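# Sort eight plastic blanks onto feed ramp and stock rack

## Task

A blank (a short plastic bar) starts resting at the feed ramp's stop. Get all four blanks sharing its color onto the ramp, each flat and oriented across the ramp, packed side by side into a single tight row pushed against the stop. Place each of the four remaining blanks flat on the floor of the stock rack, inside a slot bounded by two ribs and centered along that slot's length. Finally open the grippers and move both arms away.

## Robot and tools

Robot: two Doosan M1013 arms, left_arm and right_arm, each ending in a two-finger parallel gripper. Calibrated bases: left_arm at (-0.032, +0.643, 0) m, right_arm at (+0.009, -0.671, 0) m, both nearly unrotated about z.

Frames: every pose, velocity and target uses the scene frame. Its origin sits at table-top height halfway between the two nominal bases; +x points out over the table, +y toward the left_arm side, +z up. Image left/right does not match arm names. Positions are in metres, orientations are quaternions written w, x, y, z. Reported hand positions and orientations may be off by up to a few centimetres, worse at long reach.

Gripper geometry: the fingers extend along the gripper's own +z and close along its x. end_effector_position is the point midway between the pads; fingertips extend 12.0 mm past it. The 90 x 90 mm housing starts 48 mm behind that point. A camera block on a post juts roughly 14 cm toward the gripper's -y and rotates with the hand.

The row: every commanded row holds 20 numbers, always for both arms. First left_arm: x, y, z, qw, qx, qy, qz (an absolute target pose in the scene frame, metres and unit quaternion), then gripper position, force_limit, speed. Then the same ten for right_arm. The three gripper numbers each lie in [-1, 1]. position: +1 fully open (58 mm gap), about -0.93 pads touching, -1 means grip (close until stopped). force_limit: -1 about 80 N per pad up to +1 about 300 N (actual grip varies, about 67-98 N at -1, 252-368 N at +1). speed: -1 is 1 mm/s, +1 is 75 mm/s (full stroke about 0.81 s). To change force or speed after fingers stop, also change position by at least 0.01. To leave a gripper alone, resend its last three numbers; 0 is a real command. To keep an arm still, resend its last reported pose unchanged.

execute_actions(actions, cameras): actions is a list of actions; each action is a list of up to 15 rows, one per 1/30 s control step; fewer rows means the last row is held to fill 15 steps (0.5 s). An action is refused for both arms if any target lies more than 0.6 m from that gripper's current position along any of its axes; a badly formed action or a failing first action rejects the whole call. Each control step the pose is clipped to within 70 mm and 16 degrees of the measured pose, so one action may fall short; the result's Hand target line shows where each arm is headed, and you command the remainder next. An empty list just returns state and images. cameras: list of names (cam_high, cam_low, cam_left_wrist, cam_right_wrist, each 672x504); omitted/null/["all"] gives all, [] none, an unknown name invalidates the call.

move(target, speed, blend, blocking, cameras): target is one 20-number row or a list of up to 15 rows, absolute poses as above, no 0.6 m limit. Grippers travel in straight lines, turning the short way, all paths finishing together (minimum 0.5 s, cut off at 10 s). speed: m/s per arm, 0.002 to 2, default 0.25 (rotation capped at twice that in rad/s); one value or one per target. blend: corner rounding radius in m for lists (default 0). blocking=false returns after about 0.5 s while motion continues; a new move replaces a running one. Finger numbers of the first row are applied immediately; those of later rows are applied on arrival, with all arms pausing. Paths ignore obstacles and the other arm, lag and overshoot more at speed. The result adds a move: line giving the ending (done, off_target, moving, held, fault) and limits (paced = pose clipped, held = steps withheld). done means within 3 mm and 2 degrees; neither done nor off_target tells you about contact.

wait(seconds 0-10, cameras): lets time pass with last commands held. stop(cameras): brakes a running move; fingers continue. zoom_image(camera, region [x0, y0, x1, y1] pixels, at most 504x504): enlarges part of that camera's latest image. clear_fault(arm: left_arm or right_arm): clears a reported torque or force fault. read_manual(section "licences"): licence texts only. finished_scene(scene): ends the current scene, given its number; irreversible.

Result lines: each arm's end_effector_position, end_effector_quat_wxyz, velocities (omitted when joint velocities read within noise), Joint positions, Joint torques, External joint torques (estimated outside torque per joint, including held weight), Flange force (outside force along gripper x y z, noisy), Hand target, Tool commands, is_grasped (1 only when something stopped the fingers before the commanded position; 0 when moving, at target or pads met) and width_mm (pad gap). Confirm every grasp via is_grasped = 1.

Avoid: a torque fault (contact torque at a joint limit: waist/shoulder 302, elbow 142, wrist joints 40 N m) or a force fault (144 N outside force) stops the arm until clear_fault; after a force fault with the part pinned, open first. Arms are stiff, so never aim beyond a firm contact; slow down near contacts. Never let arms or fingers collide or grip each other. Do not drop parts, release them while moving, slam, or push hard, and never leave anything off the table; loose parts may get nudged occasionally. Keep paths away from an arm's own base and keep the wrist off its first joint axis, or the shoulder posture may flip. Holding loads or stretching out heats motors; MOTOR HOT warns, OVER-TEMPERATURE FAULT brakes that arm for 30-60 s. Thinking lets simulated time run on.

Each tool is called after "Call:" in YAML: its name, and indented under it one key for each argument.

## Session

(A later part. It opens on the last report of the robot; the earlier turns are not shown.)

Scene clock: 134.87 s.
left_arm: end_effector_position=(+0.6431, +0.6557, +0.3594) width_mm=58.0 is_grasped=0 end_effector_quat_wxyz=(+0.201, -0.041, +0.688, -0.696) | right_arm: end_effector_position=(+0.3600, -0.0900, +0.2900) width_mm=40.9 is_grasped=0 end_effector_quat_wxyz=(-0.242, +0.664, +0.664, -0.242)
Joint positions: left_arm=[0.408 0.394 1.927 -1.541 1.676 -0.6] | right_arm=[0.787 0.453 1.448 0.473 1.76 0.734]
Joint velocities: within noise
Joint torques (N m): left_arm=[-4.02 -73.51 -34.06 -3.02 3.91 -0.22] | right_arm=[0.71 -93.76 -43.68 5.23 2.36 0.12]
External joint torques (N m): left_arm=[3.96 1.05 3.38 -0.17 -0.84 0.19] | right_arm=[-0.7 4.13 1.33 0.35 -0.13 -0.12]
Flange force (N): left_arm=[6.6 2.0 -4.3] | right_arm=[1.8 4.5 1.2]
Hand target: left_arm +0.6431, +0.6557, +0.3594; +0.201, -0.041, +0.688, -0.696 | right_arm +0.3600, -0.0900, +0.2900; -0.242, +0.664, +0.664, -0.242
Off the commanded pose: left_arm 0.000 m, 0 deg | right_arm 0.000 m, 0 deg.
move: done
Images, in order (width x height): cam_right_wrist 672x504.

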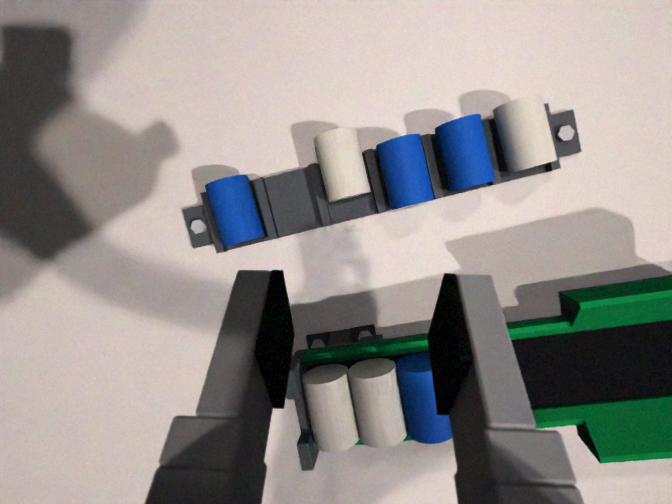

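Call:
move:
  target:
    - [0.6431,0.6557,0.3594,0.201,-0.041,0.688,-0.696,1,1,1,0.44,-0.02,0.19,0,0.6428,0.7661,0,0.535,-1,-0.5]
    - [0.6431,0.6557,0.3594,0.201,-0.041,0.688,-0.696,1,1,1,0.4814,-0.0158,0.1196,0.1165,0.6353,0.7572,-0.0978,0.535,-1,-0.5]
    - [0.6431,0.6557,0.3594,0.201,-0.041,0.688,-0.696,1,1,1,0.4823,-0.0208,0.1034,0.1165,0.6353,0.7572,-0.0978,0.535,-1,-0.5]
  speed: [0.25,0.15,0.04]
  cameras: ["cam_right_wrist","cam_low"]

Call:
zoom_image:
  camera: "cam_low"
  region: [320, 160, 420, 235]

Scene clock: 141.00 s.
left_arm: end_effector_position=(+0.6431, +0.6557, +0.3594) width_mm=58.0 is_grasped=0 end_effector_quat_wxyz=(+0.201, -0.041, +0.688, -0.696) | right_arm: end_effector_position=(+0.4823, -0.0208, +0.1034) width_mm=44.1 is_grasped=0 end_effector_quat_wxyz=(+0.116, +0.635, +0.757, -0.098)
Joint positions: left_arm=[0.408 0.394 1.927 -1.541 1.676 -0.6] | right_arm=[0.998 0.641 1.391 -0.216 1.338 0.88]
Joint velocities: within noise
Joint torques (N m): left_arm=[-3.7 -73.13 -33.89 -3 3.85 -0.22] | right_arm=[0.93 -108.71 -41.52 2.71 1.35 0.15]
External joint torques (N m): left_arm=[3.71 0.85 3.14 -0.19 -0.79 0.18] | right_arm=[-0.95 3.89 1.35 0.3 -0.23 -0.2]
Flange force (N): left_arm=[6.2 1.7 -4.0] | right_arm=[1.9 2.3 3.7]
Hand target: left_arm +0.6431, +0.6557, +0.3594; +0.201, -0.041, +0.688, -0.696 | right_arm +0.4823, -0.0208, +0.1034; +0.116, +0.635, +0.757, -0.098
Off the commanded pose: left_arm 0.000 m, 0 deg | right_arm 0.000 m, 0 deg.
move: done
Images, in order (width x height): cam_low 672x504, cam_right_wrist 672x504.

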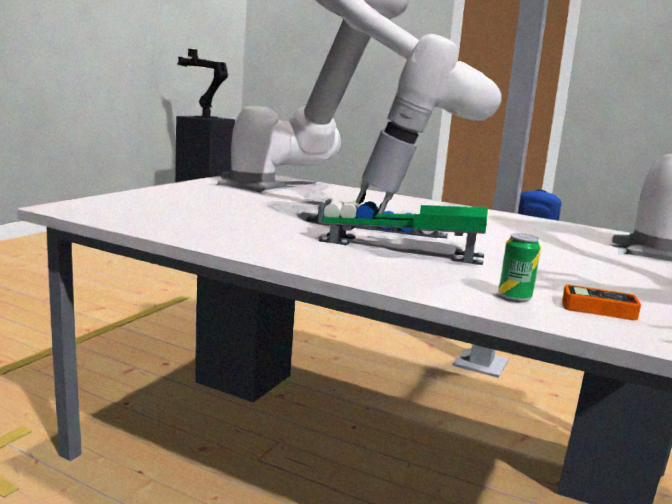

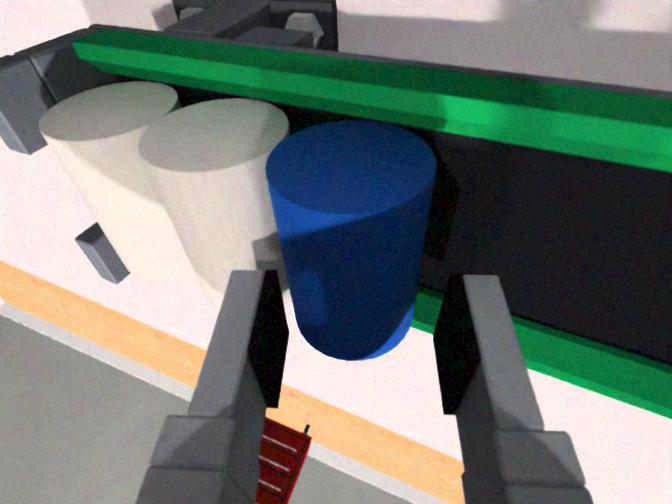

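Scaled by 5.040 from the camera's 672x504 image, which has a finer 960x720 frame.

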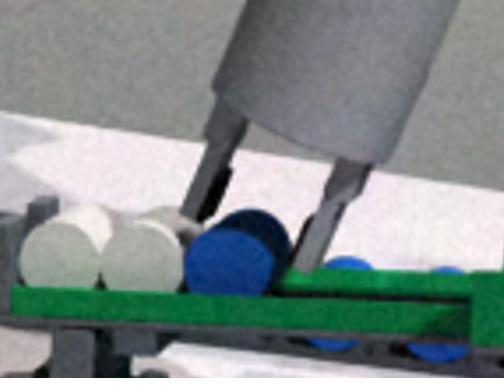

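Call:
move:
  target:
    - [0.6431,0.6557,0.3594,0.201,-0.041,0.688,-0.696,1,1,1,0.4827,-0.0232,0.1041,0.1165,0.6353,0.7572,-0.0978,0.535,-1,-0.5]
    - [0.6431,0.6557,0.3594,0.201,-0.041,0.688,-0.696,1,1,1,0.4831,-0.0255,0.0965,0.1165,0.6353,0.7572,-0.0978,0.535,-1,-0.5]
  speed: [0.03,0.02]
  cameras: ["cam_right_wrist"]

Call:
move:
  target: [0.6431,0.6557,0.3594,0.201,-0.041,0.688,-0.696,1,1,1,0.4831,-0.0255,0.0965,0.1165,0.6353,0.7572,-0.0978,-1,-1,-0.7]
  cameras: ["cam_right_wrist"]

Scene clock: 144.40 s.
left_arm: end_effector_position=(+0.6431, +0.6557, +0.3594) width_mm=58.0 is_grasped=0 end_effector_quat_wxyz=(+0.201, -0.041, +0.688, -0.696) | right_arm: end_effector_position=(+0.4831, -0.0255, +0.0965) width_mm=44.1 is_grasped=0 end_effector_quat_wxyz=(+0.116, +0.635, +0.757, -0.098)
Joint positions: left_arm=[0.408 0.394 1.927 -1.541 1.676 -0.6] | right_arm=[0.994 0.641 1.406 -0.217 1.324 0.879]
Joint velocities: within noise
Joint torques (N m): left_arm=[-4.19 -73.03 -33.95 -2.9 3.85 -0.12] | right_arm=[0.41 -108.44 -41.14 2.67 1.3 -0.08]
External joint torques (N m): left_arm=[4.35 0.67 3.02 -0.29 -0.8 0.09] | right_arm=[-0.43 4.65 1.62 0.28 -0.16 0.03]
Flange force (N): left_arm=[6.1 1.2 -4.8] | right_arm=[2.9 2.0 4.1]
Hand target: left_arm +0.6431, +0.6557, +0.3594; +0.201, -0.041, +0.688, -0.696 | right_arm +0.4831, -0.0255, +0.0965; +0.116, +0.635, +0.757, -0.098
Off the commanded pose: left_arm 0.000 m, 0 deg | right_arm 0.000 m, 0 deg.
move: done
Images, in order (width x height): cam_right_wrist 672x504.

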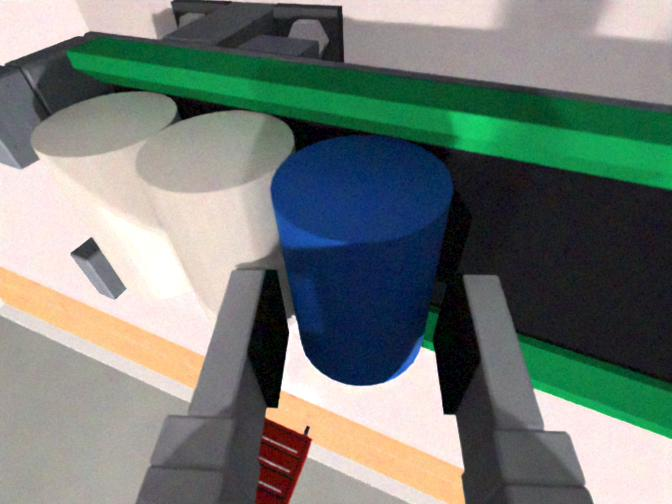

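Scene clock: 145.30 s.
left_arm: end_effector_position=(+0.6431, +0.6557, +0.3594) width_mm=58.0 is_grasped=0 end_effector_quat_wxyz=(+0.201, -0.041, +0.688, -0.696) | right_arm: end_effector_position=(+0.4831, -0.0255, +0.0965) width_mm=36.3 is_grasped=1 end_effector_quat_wxyz=(+0.116, +0.635, +0.757, -0.098)
Joint positions: left_arm=[0.408 0.394 1.927 -1.541 1.676 -0.6] | right_arm=[0.994 0.641 1.406 -0.217 1.324 0.879]
Joint velocities: within noise
Joint torques (N m): left_arm=[-3.6 -73.43 -33.68 -2.89 3.91 -0.07] | right_arm=[1.26 -107.61 -40.73 2.84 0.94 0.02]
External joint torques (N m): left_arm=[3.86 1.19 3.03 -0.27 -0.86 0.04] | right_arm=[-1.24 3.04 0.9 0.14 0.18 -0.07]
Flange force (N): left_arm=[5.5 1.9 -4.2] | right_arm=[1.5 2.6 2.3]
Hand target: left_arm +0.6431, +0.6557, +0.3594; +0.201, -0.041, +0.688, -0.696 | right_arm +0.4831, -0.0255, +0.0965; +0.116, +0.635, +0.757, -0.098
Off the commanded pose: left_arm 0.000 m, 0 deg | right_arm 0.000 m, 0 deg.
move: done
Images, in order (width x height): cam_right_wrist 672x504.

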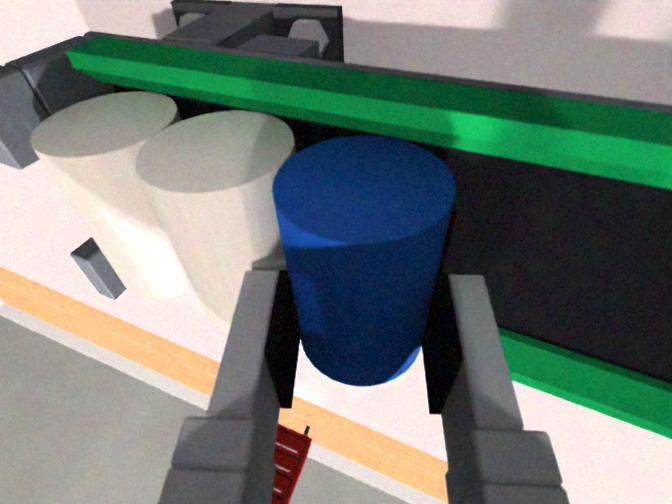

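Call:
move:
  target:
    - [0.6431,0.6557,0.3594,0.201,-0.041,0.688,-0.696,1,1,1,0.4791,-0.003,0.1013,0.1165,0.6353,0.7572,-0.0978,-1,-1,-0.7]
    - [0.6431,0.6557,0.3594,0.201,-0.041,0.688,-0.696,1,1,1,0.4791,-0.003,0.17,0.1165,0.6353,0.7572,-0.0978,-1,-1,-0.7]
    - [0.6431,0.6557,0.3594,0.201,-0.041,0.688,-0.696,1,1,1,0.3263,-0.152,0.17,0,0.6053,0.7960,0,-1,-1,-0.7]
    - [0.6431,0.6557,0.3594,0.201,-0.041,0.688,-0.696,1,1,1,0.3263,-0.152,0.055,0,0.6053,0.7960,0,-1,-1,-0.7]
  speed: [0.06,0.12,0.25,0.1]
  cameras: ["cam_right_wrist"]

Scene clock: 150.20 s.
left_arm: end_effector_position=(+0.6431, +0.6557, +0.3594) width_mm=58.0 is_grasped=0 end_effector_quat_wxyz=(+0.201, -0.041, +0.688, -0.696) | right_arm: end_effector_position=(+0.3263, -0.1520, +0.0550) width_mm=36.3 is_grasped=1 end_effector_quat_wxyz=(+0.000, +0.605, +0.796, +0.000)
Joint positions: left_arm=[0.408 0.394 1.927 -1.541 1.676 -0.6] | right_arm=[0.984 0.317 1.99 0 0.835 0.696]
Joint velocities: within noise
Joint torques (N m): left_arm=[-3.35 -72.8 -33.68 -3.01 3.88 -0.12] | right_arm=[0.75 -71.9 -35.63 2.92 0.33 0.12]
External joint torques (N m): left_arm=[3.06 0.4 3 -0.19 -0.82 0.09] | right_arm=[-0.73 3.83 1.34 0.32 -0.22 -0.12]
Flange force (N): left_arm=[6.2 0.9 -2.9] | right_arm=[0.5 2.6 5.9]
Hand target: left_arm +0.6431, +0.6557, +0.3594; +0.201, -0.041, +0.688, -0.696 | right_arm +0.3263, -0.1520, +0.0550; +0.000, +0.605, +0.796, +0.000
Off the commanded pose: left_arm 0.000 m, 0 deg | right_arm 0.000 m, 0 deg.
move: done
Images, in order (width x height): cam_right_wrist 672x504.

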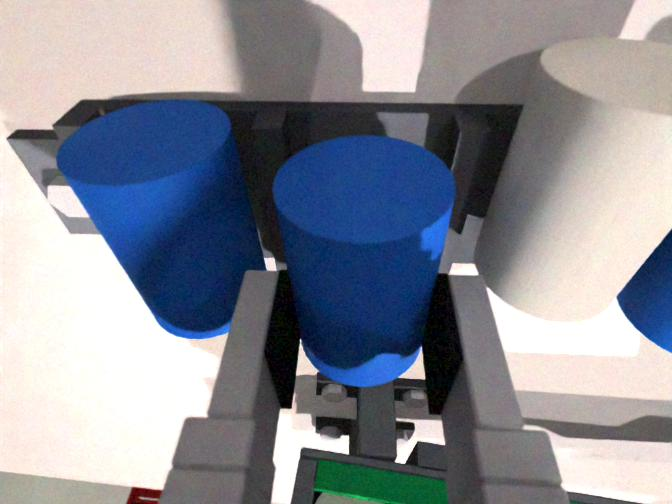

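Call:
move:
  target: [0.6431,0.6557,0.3594,0.201,-0.041,0.688,-0.696,1,1,1,0.3260,-0.1512,0.0438,0,0.6053,0.7960,0,-1,-1,-0.7]
  speed: 0.03
  cameras: ["cam_right_wrist"]

Scene clock: 152.40 s.
left_arm: end_effector_position=(+0.6431, +0.6557, +0.3594) width_mm=58.0 is_grasped=0 end_effector_quat_wxyz=(+0.201, -0.041, +0.688, -0.696) | right_arm: end_effector_position=(+0.3260, -0.1512, +0.0438) width_mm=36.3 is_grasped=1 end_effector_quat_wxyz=(+0.000, +0.605, +0.796, +0.000)
Joint positions: left_arm=[0.408 0.394 1.927 -1.541 1.676 -0.6] | right_arm=[0.985 0.331 1.996 0 0.814 0.697]
Joint velocities: within noise
Joint torques (N m): left_arm=[-3.87 -73.2 -34.06 -2.9 3.94 -0.19] | right_arm=[1.55 -71.45 -34.5 3.07 0.1 0.15]
External joint torques (N m): left_arm=[3.87 1.14 3.33 -0.28 -0.89 0.15] | right_arm=[-1.55 2.49 0.66 0.13 0 -0.15]
Flange force (N): left_arm=[6.3 2.0 -4.0] | right_arm=[-0.8 3.2 3.5]
Hand target: left_arm +0.6431, +0.6557, +0.3594; +0.201, -0.041, +0.688, -0.696 | right_arm +0.3260, -0.1512, +0.0438; +0.000, +0.605, +0.796, +0.000
Off the commanded pose: left_arm 0.000 m, 0 deg | right_arm 0.000 m, 0 deg.
move: done
Images, in order (width x height): cam_right_wrist 672x504.

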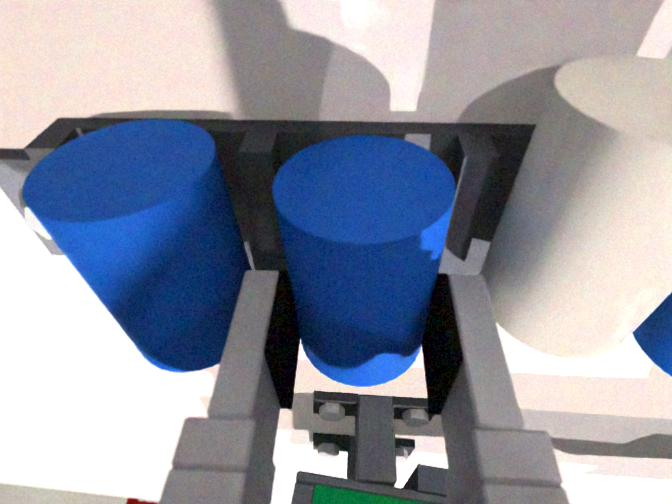

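Call:
move:
  target:
    - [0.6431,0.6557,0.3594,0.201,-0.041,0.688,-0.696,1,1,1,0.3260,-0.1512,0.0438,0,0.6053,0.7960,0,0.43,-1,-0.8]
    - [0.6431,0.6557,0.3594,0.201,-0.041,0.688,-0.696,1,1,1,0.3260,-0.1512,0.12,0,0.6053,0.7960,0,0.45,-1,-0.6]
    - [0.6431,0.6557,0.3594,0.201,-0.041,0.688,-0.696,1,1,1,0.2629,-0.1147,0.11,0,0.6053,0.7960,0,0.45,-1,-0.6]
    - [0.6431,0.6557,0.3594,0.201,-0.041,0.688,-0.696,1,1,1,0.2629,-0.1147,0.058,0,0.6053,0.7960,0,0.45,-1,-0.6]
  speed: [0.05,0.1,0.2,0.08]
  cameras: ["cam_right_wrist"]

Scene clock: 158.67 s.
left_arm: end_effector_position=(+0.6431, +0.6557, +0.3594) width_mm=58.0 is_grasped=0 end_effector_quat_wxyz=(+0.201, -0.041, +0.688, -0.696) | right_arm: end_effector_position=(+0.2629, -0.1147, +0.0580) width_mm=41.5 is_grasped=0 end_effector_quat_wxyz=(+0.000, +0.605, +0.796, +0.000)
Joint positions: left_arm=[0.408 0.394 1.927 -1.541 1.676 -0.6] | right_arm=[1.105 0.318 1.982 0 0.842 0.817]
Joint velocities: within noise
Joint torques (N m): left_arm=[-3.72 -73.55 -33.78 -2.95 3.87 -0.17] | right_arm=[0.68 -72.32 -35.38 2.92 0.25 0.12]
External joint torques (N m): left_arm=[3.24 1.37 3.17 -0.24 -0.81 0.14] | right_arm=[-0.67 3.87 0.75 0.36 -0.16 -0.12]
Flange force (N): left_arm=[5.7 2.4 -3.3] | right_arm=[1.8 3.2 5.3]
Hand target: left_arm +0.6431, +0.6557, +0.3594; +0.201, -0.041, +0.688, -0.696 | right_arm +0.2629, -0.1147, +0.0580; +0.000, +0.605, +0.796, +0.000
Off the commanded pose: left_arm 0.000 m, 0 deg | right_arm 0.000 m, 0 deg.
move: done
Images, in order (width x height): cam_right_wrist 672x504.

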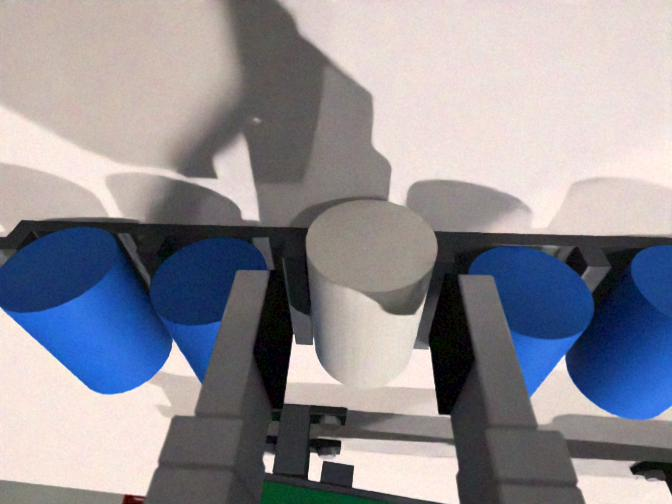

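Call:
move:
  target:
    - [0.6431,0.6557,0.3594,0.201,-0.041,0.688,-0.696,1,1,1,0.2604,-0.1132,0.058,0,0.6053,0.7960,0,0.45,-1,-0.6]
    - [0.6431,0.6557,0.3594,0.201,-0.041,0.688,-0.696,1,1,1,0.2604,-0.1132,0.039,0,0.6053,0.7960,0,0.45,-1,-0.6]
  speed: [0.05,0.03]
  cameras: ["cam_right_wrist"]

Call:
move:
  target: [0.6431,0.6557,0.3594,0.201,-0.041,0.688,-0.696,1,1,1,0.2604,-0.1132,0.039,0,0.6053,0.7960,0,-1,-1,-0.6]
  cameras: ["cam_right_wrist"]

Scene clock: 162.13 s.
left_arm: end_effector_position=(+0.6431, +0.6557, +0.3594) width_mm=58.0 is_grasped=0 end_effector_quat_wxyz=(+0.201, -0.041, +0.688, -0.696) | right_arm: end_effector_position=(+0.2604, -0.1132, +0.0390) width_mm=41.5 is_grasped=0 end_effector_quat_wxyz=(+0.000, +0.605, +0.796, +0.000)
Joint positions: left_arm=[0.408 0.394 1.927 -1.541 1.676 -0.6] | right_arm=[1.11 0.341 1.993 0 0.807 0.821]
Joint velocities: within noise
Joint torques (N m): left_arm=[-3.84 -74.07 -34.07 -2.98 3.85 -0.16] | right_arm=[0.9 -73.61 -34.29 2.87 0.22 0.17]
External joint torques (N m): left_arm=[4.09 1.56 3.4 -0.19 -0.78 0.13] | right_arm=[-0.83 3.6 0.81 0.3 -0.11 -0.17]
Flange force (N): left_arm=[6.1 2.6 -4.7] | right_arm=[1.2 3.1 5.1]
Hand target: left_arm +0.6431, +0.6557, +0.3594; +0.201, -0.041, +0.688, -0.696 | right_arm +0.2604, -0.1132, +0.0390; +0.000, +0.605, +0.796, +0.000
Off the commanded pose: left_arm 0.000 m, 0 deg | right_arm 0.000 m, 0 deg.
move: done
Images, in order (width x height): cam_right_wrist 672x504.

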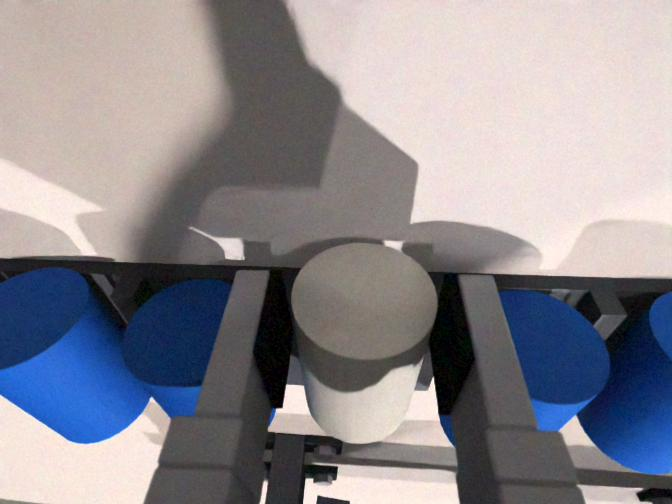

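Scene clock: 162.63 s.
left_arm: end_effector_position=(+0.6431, +0.6557, +0.3594) width_mm=58.0 is_grasped=0 end_effector_quat_wxyz=(+0.201, -0.041, +0.688, -0.696) | right_arm: end_effector_position=(+0.2604, -0.1132, +0.0390) width_mm=38.0 is_grasped=1 end_effector_quat_wxyz=(+0.000, +0.605, +0.796, +0.000)
Joint positions: left_arm=[0.408 0.394 1.927 -1.541 1.676 -0.6] | right_arm=[1.11 0.341 1.993 0 0.807 0.821]
Joint velocities: within noise
Joint torques (N m): left_arm=[-4.2 -73.35 -34.06 -3.02 3.87 -0.11] | right_arm=[0.78 -71.9 -34.23 2.76 -0.09 0.07]
External joint torques (N m): left_arm=[4.02 0.91 3.2 -0.18 -0.8 0.07] | right_arm=[-0.74 2.04 0.78 0.41 0.19 -0.07]
Flange force (N): left_arm=[6.2 1.5 -4.4] | right_arm=[0.0 1.8 2.6]
Hand target: left_arm +0.6431, +0.6557, +0.3594; +0.201, -0.041, +0.688, -0.696 | right_arm +0.2604, -0.1132, +0.0390; +0.000, +0.605, +0.796, +0.000
Off the commanded pose: left_arm 0.000 m, 0 deg | right_arm 0.000 m, 0 deg.
move: done
Images, in order (width x height): cam_right_wrist 672x504.

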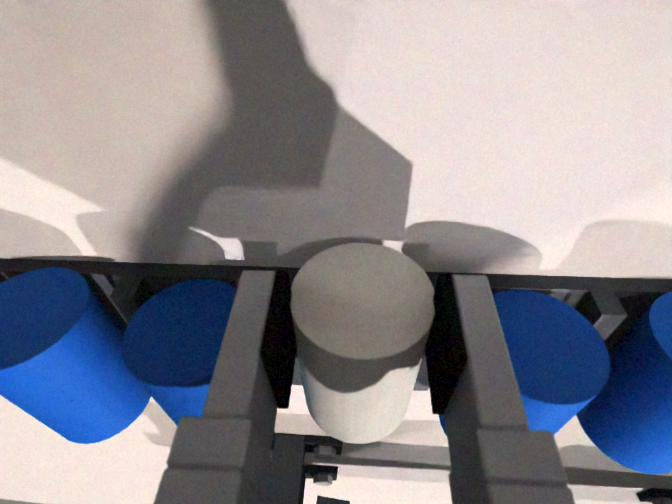

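Call:
move:
  target:
    - [0.6431,0.6557,0.3594,0.201,-0.041,0.688,-0.696,1,1,1,0.2604,-0.1132,0.16,0,0.6053,0.7960,0,-1,-1,-0.6]
    - [0.6431,0.6557,0.3594,0.201,-0.041,0.688,-0.696,1,1,1,0.4425,-0.0153,0.16,0,0.6428,0.7661,0,-1,-1,-0.6]
    - [0.6431,0.6557,0.3594,0.201,-0.041,0.688,-0.696,1,1,1,0.4425,-0.0153,0.106,0,0.6428,0.7661,0,-1,-1,-0.6]
  speed: [0.1,0.2,0.08]
  cameras: ["cam_right_wrist","cam_low"]

Call:
zoom_image:
  camera: "cam_low"
  region: [310, 160, 430, 250]

Scene clock: 170.43 s.
left_arm: end_effector_position=(+0.6431, +0.6557, +0.3594) width_mm=58.0 is_grasped=0 end_effector_quat_wxyz=(+0.201, -0.041, +0.688, -0.696) | right_arm: end_effector_position=(+0.4425, -0.0153, +0.1060) width_mm=38.0 is_grasped=1 end_effector_quat_wxyz=(+0.000, +0.643, +0.766, +0.000)
Joint positions: left_arm=[0.408 0.394 1.927 -1.541 1.676 -0.6] | right_arm=[0.961 0.506 1.585 0 1.051 0.769]
Joint velocities: within noise
Joint torques (N m): left_arm=[-3.53 -73.34 -33.95 -2.93 3.93 -0.14] | right_arm=[0.85 -96.71 -41.95 3.43 0.21 0.15]
External joint torques (N m): left_arm=[3.6 0.79 3.07 -0.26 -0.86 0.1] | right_arm=[-0.84 4.28 1.82 0.37 -0.1 -0.15]
Flange force (N): left_arm=[6.0 1.5 -3.7] | right_arm=[0.4 2.1 5.0]
Hand target: left_arm +0.6431, +0.6557, +0.3594; +0.201, -0.041, +0.688, -0.696 | right_arm +0.4425, -0.0153, +0.1060; +0.000, +0.643, +0.766, +0.000
Off the commanded pose: left_arm 0.000 m, 0 deg | right_arm 0.000 m, 0 deg.
move: done
Images, in order (width x height): cam_low 672x504, cam_right_wrist 672x504.

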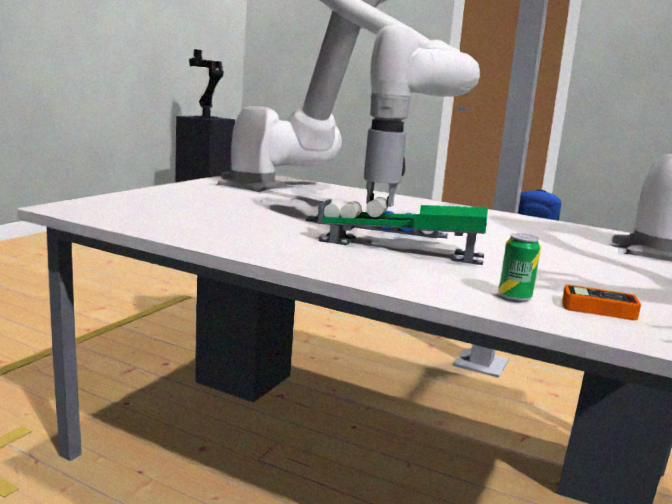

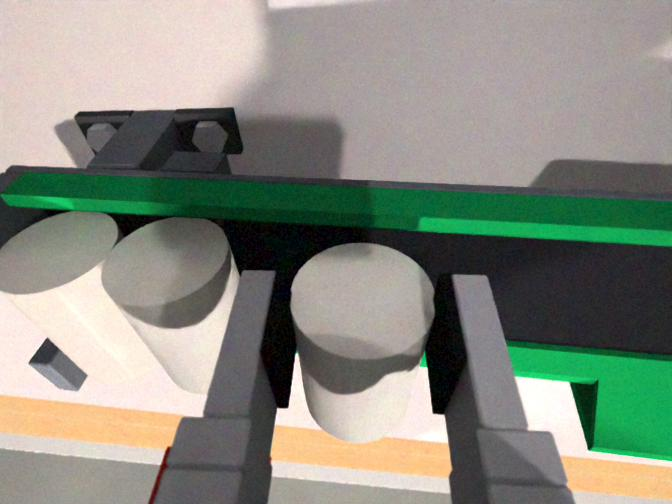

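Scaled by 4.200 from the camera's 672x504 image, which has a finer 960x720 frame.

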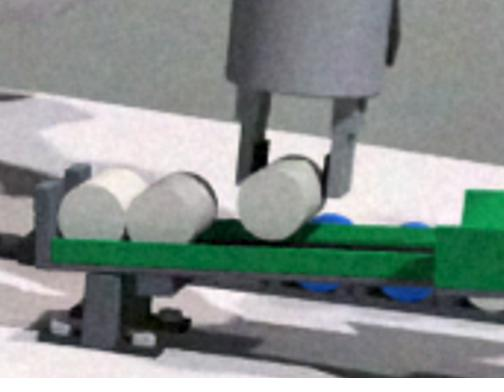

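Call:
move:
  target: [0.6431,0.6557,0.3594,0.201,-0.041,0.688,-0.696,1,1,1,0.4425,-0.0153,0.0975,0,0.6428,0.7661,0,-1,-1,-0.6]
  speed: 0.03
  cameras: ["cam_right_wrist"]

Call:
move:
  target: [0.6431,0.6557,0.3594,0.201,-0.041,0.688,-0.696,1,1,1,0.4425,-0.0153,0.0965,0,0.6428,0.7661,0,-1,-1,-0.6]
  speed: 0.03
  cameras: ["cam_low"]

Call:
zoom_image:
  camera: "cam_low"
  region: [310, 160, 430, 250]

Scene clock: 173.07 s.
left_arm: end_effector_position=(+0.6431, +0.6557, +0.3594) width_mm=58.0 is_grasped=0 end_effector_quat_wxyz=(+0.201, -0.041, +0.688, -0.696) | right_arm: end_effector_position=(+0.4425, -0.0153, +0.0976) width_mm=38.0 is_grasped=1 end_effector_quat_wxyz=(+0.000, +0.643, +0.766, +0.000)
Joint positions: left_arm=[0.408 0.394 1.927 -1.541 1.676 -0.6] | right_arm=[0.961 0.512 1.591 0 1.038 0.769]
Joint velocities: within noise
Joint torques (N m): left_arm=[-3.92 -73.21 -33.83 -2.97 3.89 -0.13] | right_arm=[4.63 -87.34 -33.21 4.69 1.73 0]
External joint torques (N m): left_arm=[4.29 0.76 3.14 -0.19 -0.83 0.09] | right_arm=[-4.65 -5.17 -6.46 -0.93 -1.62 0]
Flange force (N): left_arm=[6.3 1.3 -4.8] | right_arm=[0.1 8.3 -6.5]
Hand target: left_arm +0.6431, +0.6557, +0.3594; +0.201, -0.041, +0.688, -0.696 | right_arm +0.4425, -0.0153, +0.0975; +0.000, +0.643, +0.766, +0.000
Off the commanded pose: left_arm 0.000 m, 0 deg | right_arm 0.000 m, 0 deg.
move: done
Images, in order (width x height): cam_right_wrist 672x504.

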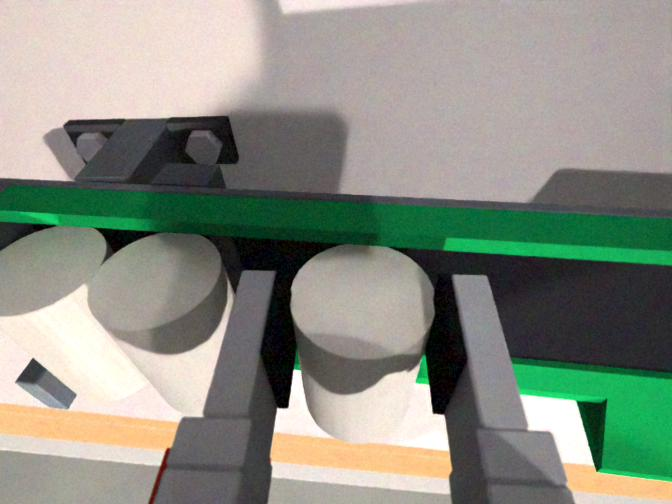

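Scene clock: 173.77 s.
left_arm: end_effector_position=(+0.6431, +0.6557, +0.3594) width_mm=58.0 is_grasped=0 end_effector_quat_wxyz=(+0.201, -0.041, +0.688, -0.696) | right_arm: end_effector_position=(+0.4425, -0.0153, +0.0965) width_mm=38.0 is_grasped=1 end_effector_quat_wxyz=(+0.000, +0.643, +0.766, +0.000)
Joint positions: left_arm=[0.408 0.394 1.927 -1.541 1.676 -0.6] | right_arm=[0.961 0.513 1.592 0 1.036 0.769]
Joint velocities: within noise
Joint torques (N m): left_arm=[-3.93 -73.43 -34.25 -2.95 3.91 -0.13] | right_arm=[8.39 -70.17 -20.24 5.98 2.87 0.14]
External joint torques (N m): left_arm=[3.85 1.11 3.53 -0.23 -0.85 0.09] | right_arm=[-8.39 -23.25 -19.88 -2.19 -2.77 -0.14]
Flange force (N): left_arm=[6.7 1.9 -4.0] | right_arm=[-0.3 14.7 -29.4]
Hand target: left_arm +0.6431, +0.6557, +0.3594; +0.201, -0.041, +0.688, -0.696 | right_arm +0.4425, -0.0153, +0.0965; +0.000, +0.643, +0.766, +0.000
Off the commanded pose: left_arm 0.000 m, 0 deg | right_arm 0.000 m, 0 deg.
move: done
Images, in order (width x height): cam_low 672x504.

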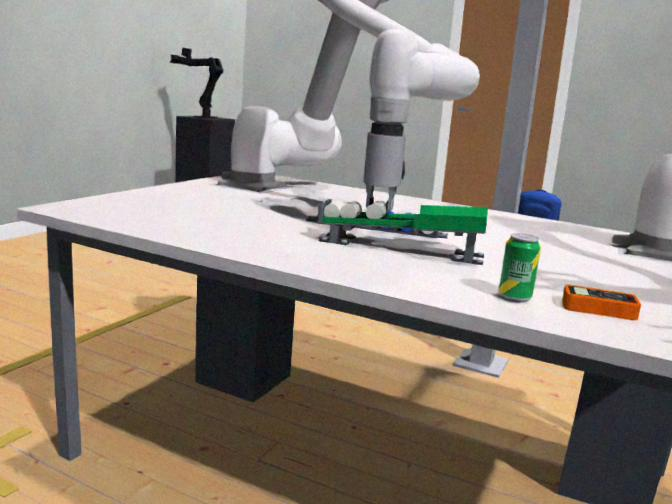

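Scaled by 4.200 from the camera's 672x504 image, which has a finer 960x720 frame.

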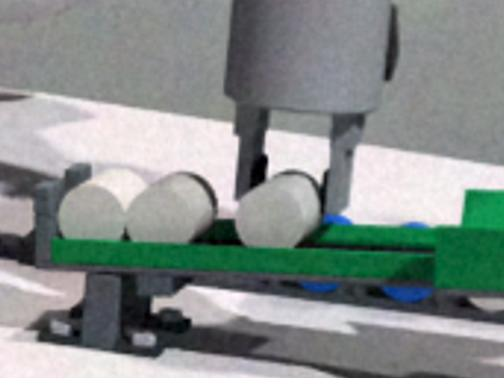

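Call:
move:
  target:
    - [0.6431,0.6557,0.3594,0.201,-0.041,0.688,-0.696,1,1,1,0.4425,-0.0153,0.0975,0,0.6428,0.7661,0,-1,-1,-0.6]
    - [0.6431,0.6557,0.3594,0.201,-0.041,0.688,-0.696,1,1,1,0.4425,-0.0153,0.0975,0,0.6428,0.7661,0,0.45,-1,-0.8]
  speed: 0.02
  cameras: ["cam_low","cam_right_wrist"]

Call:
zoom_image:
  camera: "cam_low"
  region: [310, 160, 430, 250]

Scene clock: 176.70 s.
left_arm: end_effector_position=(+0.6431, +0.6557, +0.3594) width_mm=58.0 is_grasped=0 end_effector_quat_wxyz=(+0.201, -0.041, +0.688, -0.696) | right_arm: end_effector_position=(+0.4424, -0.0153, +0.0975) width_mm=41.5 is_grasped=0 end_effector_quat_wxyz=(+0.000, +0.643, +0.766, +0.000)
Joint positions: left_arm=[0.408 0.394 1.927 -1.541 1.676 -0.6] | right_arm=[0.961 0.512 1.591 0 1.038 0.769]
Joint velocities: within noise
Joint torques (N m): left_arm=[-3.6 -72.95 -33.8 -3.04 3.84 -0.23] | right_arm=[1.37 -97.23 -41.33 3.51 0.32 0.07]
External joint torques (N m): left_arm=[3.17 0.81 3.24 -0.15 -0.78 0.19] | right_arm=[-1.37 4.7 1.68 0.25 -0.2 -0.07]
Flange force (N): left_arm=[6.4 1.7 -3.2] | right_arm=[0.5 3.0 5.4]
Hand target: left_arm +0.6431, +0.6557, +0.3594; +0.201, -0.041, +0.688, -0.696 | right_arm +0.4425, -0.0153, +0.0975; +0.000, +0.643, +0.766, +0.000
Off the commanded pose: left_arm 0.000 m, 0 deg | right_arm 0.000 m, 0 deg.
move: done
Images, in order (width x height): cam_low 672x504, cam_right_wrist 672x504.

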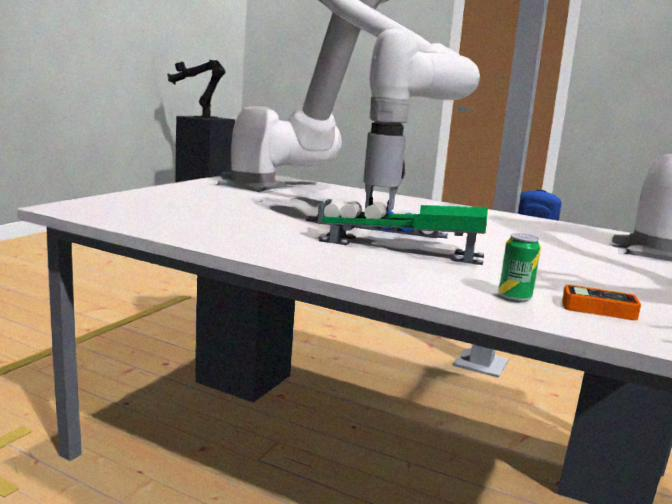

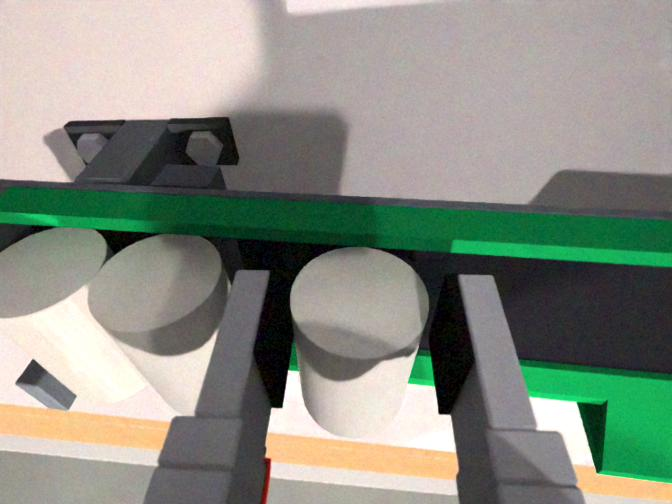

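Scaled by 4.200 from the camera's 672x504 image, which has a finer 960x720 frame.

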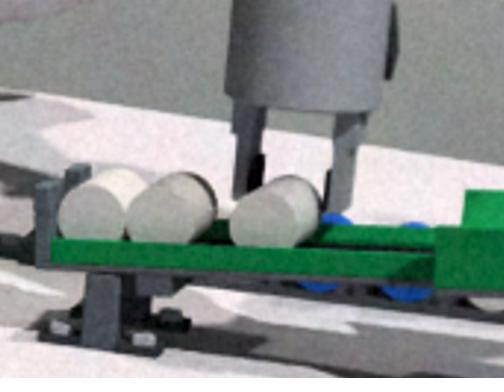

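Call:
move:
  target:
    - [0.6431,0.6557,0.3594,0.201,-0.041,0.688,-0.696,1,1,1,0.4427,-0.0165,0.0975,0,0.6428,0.7661,0,0.45,-1,-0.6]
    - [0.6431,0.6557,0.3594,0.201,-0.041,0.688,-0.696,1,1,1,0.4427,-0.0165,0.15,0,0.6428,0.7661,0,0.45,-1,-0.6]
  speed: [0.02,0.05]
  cameras: ["cam_low","cam_right_wrist"]

Call:
zoom_image:
  camera: "cam_low"
  region: [310, 160, 430, 250]

Scene clock: 180.43 s.
left_arm: end_effector_position=(+0.6431, +0.6557, +0.3594) width_mm=58.0 is_grasped=0 end_effector_quat_wxyz=(+0.201, -0.041, +0.688, -0.696) | right_arm: end_effector_position=(+0.4427, -0.0165, +0.1500) width_mm=41.5 is_grasped=0 end_effector_quat_wxyz=(+0.000, +0.643, +0.766, +0.000)
Joint positions: left_arm=[0.408 0.394 1.927 -1.541 1.676 -0.6] | right_arm=[0.96 0.471 1.551 0 1.12 0.768]
Joint velocities: within noise
Joint torques (N m): left_arm=[-3.9 -73.29 -33.86 -2.98 3.84 -0.16] | right_arm=[0.85 -95.06 -42.94 3.67 0.3 0.07]
External joint torques (N m): left_arm=[3.75 1.15 3.19 -0.2 -0.79 0.12] | right_arm=[-0.78 3.65 1.04 0.3 -0.19 -0.07]
Flange force (N): left_arm=[6.0 2.0 -4.1] | right_arm=[1.2 2.7 3.8]
Hand target: left_arm +0.6431, +0.6557, +0.3594; +0.201, -0.041, +0.688, -0.696 | right_arm +0.4427, -0.0165, +0.1500; +0.000, +0.643, +0.766, +0.000
Off the commanded pose: left_arm 0.000 m, 0 deg | right_arm 0.000 m, 0 deg.
move: done
Images, in order (width x height): cam_low 672x504, cam_right_wrist 672x504.

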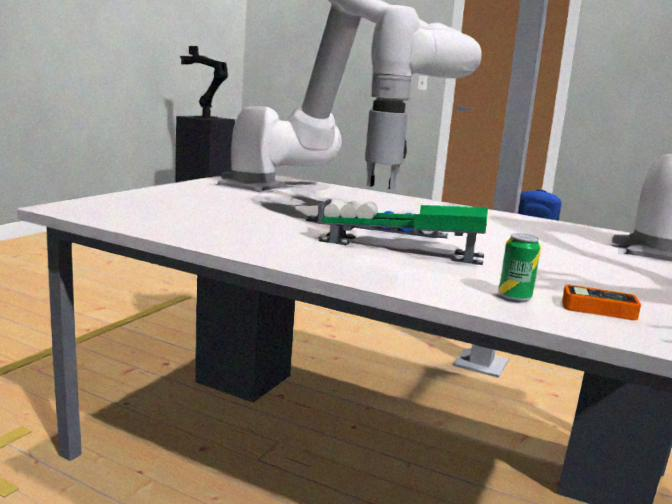

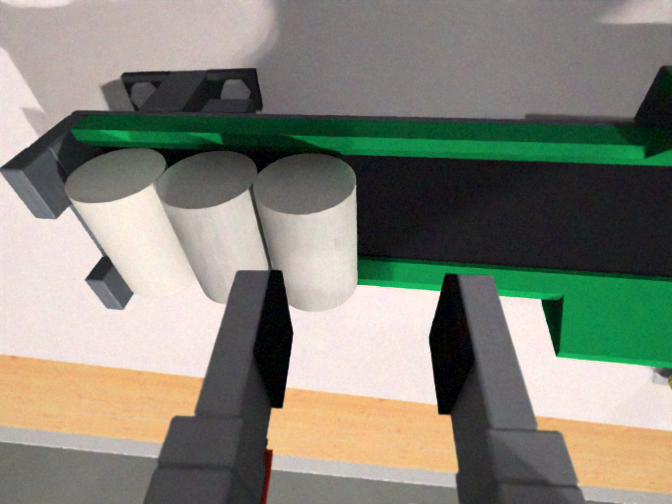

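Scaled by 4.200 from the camera's 672x504 image, which has a finer 960x720 frame.

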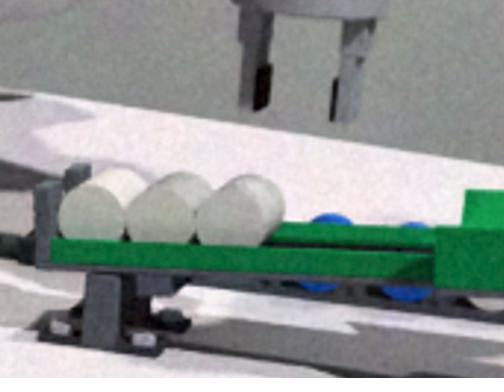

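Call:
move:
  target:
    - [0.6431,0.6557,0.3594,0.201,-0.041,0.688,-0.696,1,1,1,0.4,0.03,0.17,0,0.6128,0.7902,0,0.5,-1,-0.6]
    - [0.6431,0.6557,0.3594,0.201,-0.041,0.688,-0.696,1,1,1,0.2662,0.0575,0.13,0,0.6053,0.7960,0,0.5,-1,-0.6]
    - [0.6431,0.6557,0.3594,0.201,-0.041,0.688,-0.696,1,1,1,0.2662,0.0575,0.055,0,0.6053,0.7960,0,0.5,-1,-0.6]
  speed: [0.2,0.2,0.1]
  blend: [0.03,0,0]
  cameras: ["cam_right_wrist"]

Scene clock: 183.93 s.
left_arm: end_effector_position=(+0.6431, +0.6557, +0.3594) width_mm=58.0 is_grasped=0 end_effector_quat_wxyz=(+0.201, -0.041, +0.688, -0.696) | right_arm: end_effector_position=(+0.2662, +0.0575, +0.0550) width_mm=43.0 is_grasped=0 end_effector_quat_wxyz=(+0.000, +0.605, +0.796, +0.000)
Joint positions: left_arm=[0.408 0.394 1.927 -1.541 1.676 -0.6] | right_arm=[1.205 0.531 1.65 0 0.96 0.917]
Joint velocities: within noise
Joint torques (N m): left_arm=[-3.5 -73.06 -33.92 -2.97 3.86 -0.18] | right_arm=[0.71 -96.56 -39.06 3.18 0.23 0.1]
External joint torques (N m): left_arm=[3.37 0.72 3.29 -0.21 -0.8 0.14] | right_arm=[-0.65 3.28 0.88 0.44 -0.15 -0.1]
Flange force (N): left_arm=[6.6 1.5 -3.4] | right_arm=[1.3 2.1 3.8]
Hand target: left_arm +0.6431, +0.6557, +0.3594; +0.201, -0.041, +0.688, -0.696 | right_arm +0.2662, +0.0575, +0.0550; +0.000, +0.605, +0.796, +0.000
Off the commanded pose: left_arm 0.000 m, 0 deg | right_arm 0.000 m, 0 deg.
move: done
Images, in order (width x height): cam_right_wrist 672x504.

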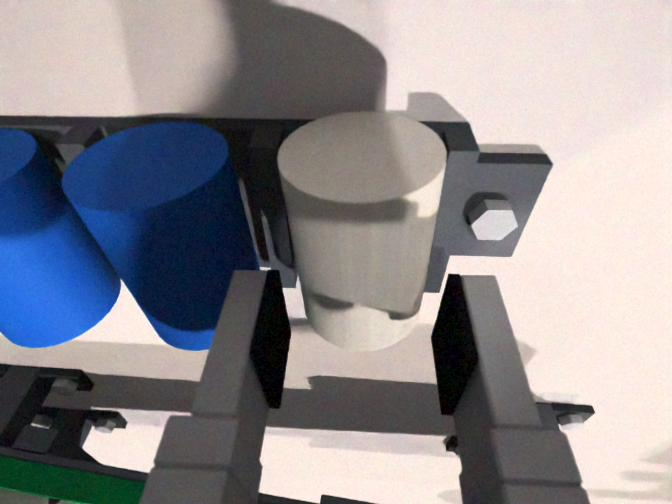

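Call:
move:
  target: [0.6431,0.6557,0.3594,0.201,-0.041,0.688,-0.696,1,1,1,0.2662,0.0575,0.039,0,0.6053,0.7960,0,0.5,-1,-0.6]
  speed: 0.03
  cameras: []

Call:
move:
  target: [0.6431,0.6557,0.3594,0.201,-0.041,0.688,-0.696,1,1,1,0.2662,0.0575,0.039,0,0.6053,0.7960,0,-1,-1,-0.5]
  cameras: []

Call:
move:
  target:
    - [0.6431,0.6557,0.3594,0.201,-0.041,0.688,-0.696,1,1,1,0.2662,0.0575,0.17,0,0.6053,0.7960,0,-1,-1,-0.5]
    - [0.6431,0.6557,0.3594,0.201,-0.041,0.688,-0.696,1,1,1,0.4725,0.0276,0.17,0,0.6428,0.7661,0,-1,-1,-0.5]
    - [0.6431,0.6557,0.3594,0.201,-0.041,0.688,-0.696,1,1,1,0.4725,0.0276,0.11,0,0.6428,0.7661,0,-1,-1,-0.5]
  speed: [0.1,0.2,0.08]
  cameras: ["cam_right_wrist","cam_low"]

Call:
zoom_image:
  camera: "cam_low"
  region: [310, 160, 430, 250]

Scene clock: 187.40 s.
left_arm: end_effector_position=(+0.6431, +0.6557, +0.3594) width_mm=58.0 is_grasped=0 end_effector_quat_wxyz=(+0.201, -0.041, +0.688, -0.696) | right_arm: end_effector_position=(+0.2662, +0.0575, +0.0390) width_mm=43.0 is_grasped=0 end_effector_quat_wxyz=(+0.000, +0.605, +0.796, +0.000)
Joint positions: left_arm=[0.408 0.394 1.927 -1.541 1.676 -0.6] | right_arm=[1.205 0.547 1.66 0 0.935 0.917]
Joint velocities: within noise
Joint torques (N m): left_arm=[-3.72 -73.6 -33.97 -2.99 3.9 -0.19] | right_arm=[0.56 -97.95 -38.39 3.23 0.31 0.04]
External joint torques (N m): left_arm=[3.89 1.05 3.18 -0.2 -0.83 0.15] | right_arm=[-0.55 4.14 0.86 0.33 -0.25 -0.04]
Flange force (N): left_arm=[6.1 1.9 -4.2] | right_arm=[2.2 2.5 4.9]
Hand target: left_arm +0.6431, +0.6557, +0.3594; +0.201, -0.041, +0.688, -0.696 | right_arm +0.2662, +0.0575, +0.0390; +0.000, +0.605, +0.796, +0.000
Off the commanded pose: left_arm 0.000 m, 0 deg | right_arm 0.000 m, 0 deg.
move: done
No camera images: "cameras" was empty.

Scene clock: 187.90 s.
left_arm: end_effector_position=(+0.6431, +0.6557, +0.3594) width_mm=58.0 is_grasped=0 end_effector_quat_wxyz=(+0.201, -0.041, +0.688, -0.696) | right_arm: end_effector_position=(+0.2662, +0.0575, +0.0390) width_mm=38.5 is_grasped=1 end_effector_quat_wxyz=(+0.000, +0.605, +0.796, +0.000)
Joint positions: left_arm=[0.408 0.394 1.927 -1.541 1.676 -0.6] | right_arm=[1.205 0.547 1.66 0 0.935 0.917]
Joint velocities: within noise
Joint torques (N m): left_arm=[-3.49 -73.59 -33.71 -2.95 3.93 -0.14] | right_arm=[1.46 -94.3 -37.81 3.38 -0.21 0.08]
External joint torques (N m): left_arm=[3.46 1.42 3.19 -0.21 -0.87 0.11] | right_arm=[-1.46 0.62 0.38 0.17 0.29 -0.08]
Flange force (N): left_arm=[5.7 2.4 -3.6] | right_arm=[-1.0 1.7 0.4]
Hand target: left_arm +0.6431, +0.6557, +0.3594; +0.201, -0.041, +0.688, -0.696 | right_arm +0.2662, +0.0575, +0.0390; +0.000, +0.605, +0.796, +0.000
Off the commanded pose: left_arm 0.000 m, 0 deg | right_arm 0.000 m, 0 deg.
move: done
No camera images: "cameras" was empty.

Scene clock: 191.43 s.
left_arm: end_effector_position=(+0.6431, +0.6557, +0.3594) width_mm=58.0 is_grasped=0 end_effector_quat_wxyz=(+0.201, -0.041, +0.688, -0.696) | right_arm: end_effector_position=(+0.4725, +0.0276, +0.1100) width_mm=38.5 is_grasped=1 end_effector_quat_wxyz=(+0.000, +0.643, +0.766, +0.000)
Joint positions: left_arm=[0.408 0.394 1.927 -1.541 1.676 -0.6] | right_arm=[0.962 0.577 1.459 0 1.106 0.77]
Joint velocities: within noise
Joint torques (N m): left_arm=[-3.88 -73.02 -33.6 -2.86 3.9 -0.13] | right_arm=[0.24 -105.13 -42.83 3.58 0.27 0.04]
External joint torques (N m): left_arm=[3.87 0.61 2.87 -0.32 -0.83 0.1] | right_arm=[-0.19 4.24 1.22 0.36 -0.16 -0.04]
Flange force (N): left_arm=[5.8 1.1 -4.1] | right_arm=[2.0 2.3 4.3]
Hand target: left_arm +0.6431, +0.6557, +0.3594; +0.201, -0.041, +0.688, -0.696 | right_arm +0.4725, +0.0276, +0.1100; +0.000, +0.643, +0.766, +0.000
Off the commanded pose: left_arm 0.000 m, 0 deg | right_arm 0.000 m, 0 deg.
move: done
Images, in order (width x height): cam_low 672x504, cam_right_wrist 672x504.

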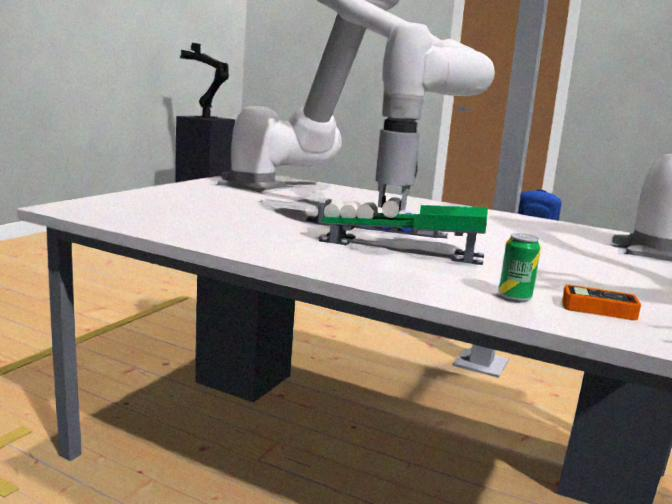

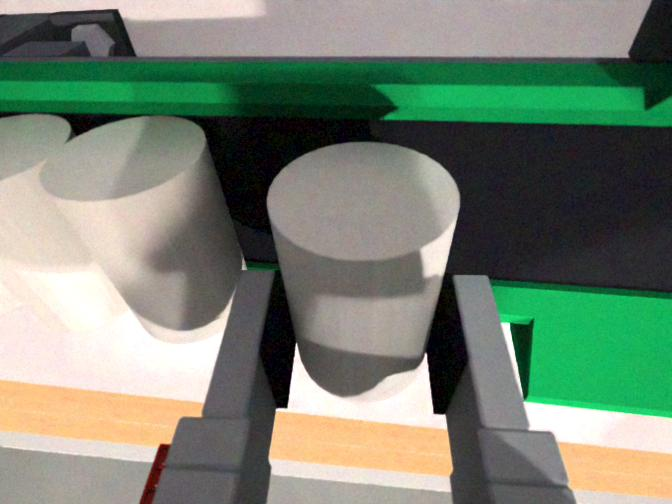

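Scaled by 4.200 from the camera's 672x504 image, which has a finer 960x720 frame.

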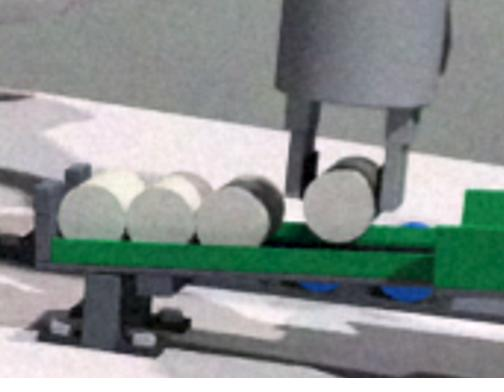

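Call:
move:
  target: [0.6431,0.6557,0.3594,0.201,-0.041,0.688,-0.696,1,1,1,0.4725,0.0276,0.1025,0,0.6428,0.7661,0,-1,-1,-0.5]
  speed: 0.03
  cameras: []

Call:
move:
  target: [0.6431,0.6557,0.3594,0.201,-0.041,0.688,-0.696,1,1,1,0.4725,0.0276,0.1012,0,0.6428,0.7661,0,-1,-1,-0.5]
  speed: 0.02
  cameras: ["cam_right_wrist"]

Scene clock: 193.23 s.
left_arm: end_effector_position=(+0.6431, +0.6557, +0.3594) width_mm=58.0 is_grasped=0 end_effector_quat_wxyz=(+0.201, -0.041, +0.688, -0.696) | right_arm: end_effector_position=(+0.4725, +0.0276, +0.1025) width_mm=38.5 is_grasped=1 end_effector_quat_wxyz=(+0.000, +0.643, +0.766, +0.000)
Joint positions: left_arm=[0.408 0.394 1.927 -1.541 1.676 -0.6] | right_arm=[0.962 0.583 1.465 0 1.094 0.77]
Joint velocities: within noise
Joint torques (N m): left_arm=[-3.64 -72.87 -33.89 -3.04 3.91 -0.11] | right_arm=[1.11 -105.14 -42.67 3.54 0.27 0.14]
External joint torques (N m): left_arm=[3.46 0.69 3.14 -0.16 -0.86 0.07] | right_arm=[-1.16 5.02 1.68 0.34 -0.16 -0.14]
Flange force (N): left_arm=[6.2 1.3 -3.5] | right_arm=[1.1 3.1 5.2]
Hand target: left_arm +0.6431, +0.6557, +0.3594; +0.201, -0.041, +0.688, -0.696 | right_arm +0.4725, +0.0276, +0.1025; +0.000, +0.643, +0.766, +0.000
Off the commanded pose: left_arm 0.000 m, 0 deg | right_arm 0.000 m, 0 deg.
move: done
No camera images: "cameras" was empty.

Scene clock: 193.93 s.
left_arm: end_effector_position=(+0.6431, +0.6557, +0.3594) width_mm=58.0 is_grasped=0 end_effector_quat_wxyz=(+0.201, -0.041, +0.688, -0.696) | right_arm: end_effector_position=(+0.4725, +0.0276, +0.1012) width_mm=38.5 is_grasped=1 end_effector_quat_wxyz=(+0.000, +0.643, +0.766, +0.000)
Joint positions: left_arm=[0.408 0.394 1.927 -1.541 1.676 -0.6] | right_arm=[0.962 0.584 1.466 0 1.092 0.77]
Joint velocities: within noise
Joint torques (N m): left_arm=[-3.75 -72.98 -33.98 -2.94 3.85 -0.17] | right_arm=[0.24 -105.1 -43.05 3.58 0.26 0.02]
External joint torques (N m): left_arm=[3.92 0.73 3.59 -0.2 -0.78 0.14] | right_arm=[-0.24 4.41 1.93 0.31 -0.15 -0.02]
Flange force (N): left_arm=[7.3 1.5 -4.1] | right_arm=[0.9 1.3 5.0]
Hand target: left_arm +0.6431, +0.6557, +0.3594; +0.201, -0.041, +0.688, -0.696 | right_arm +0.4725, +0.0276, +0.1012; +0.000, +0.643, +0.766, +0.000
Off the commanded pose: left_arm 0.000 m, 0 deg | right_arm 0.000 m, 0 deg.
move: done
Images, in order (width x height): cam_right_wrist 672x504.

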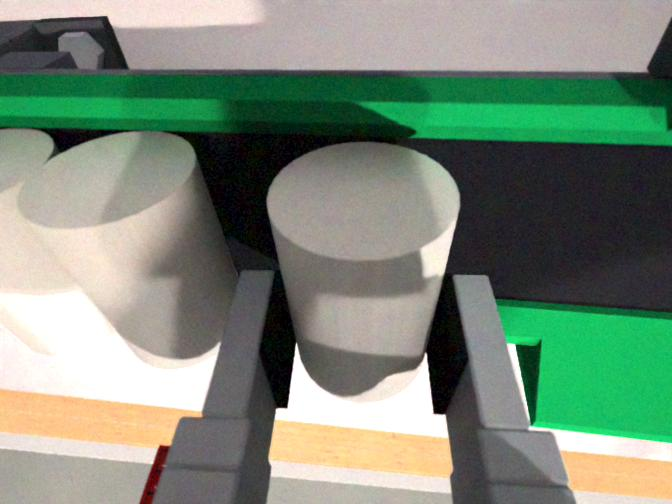

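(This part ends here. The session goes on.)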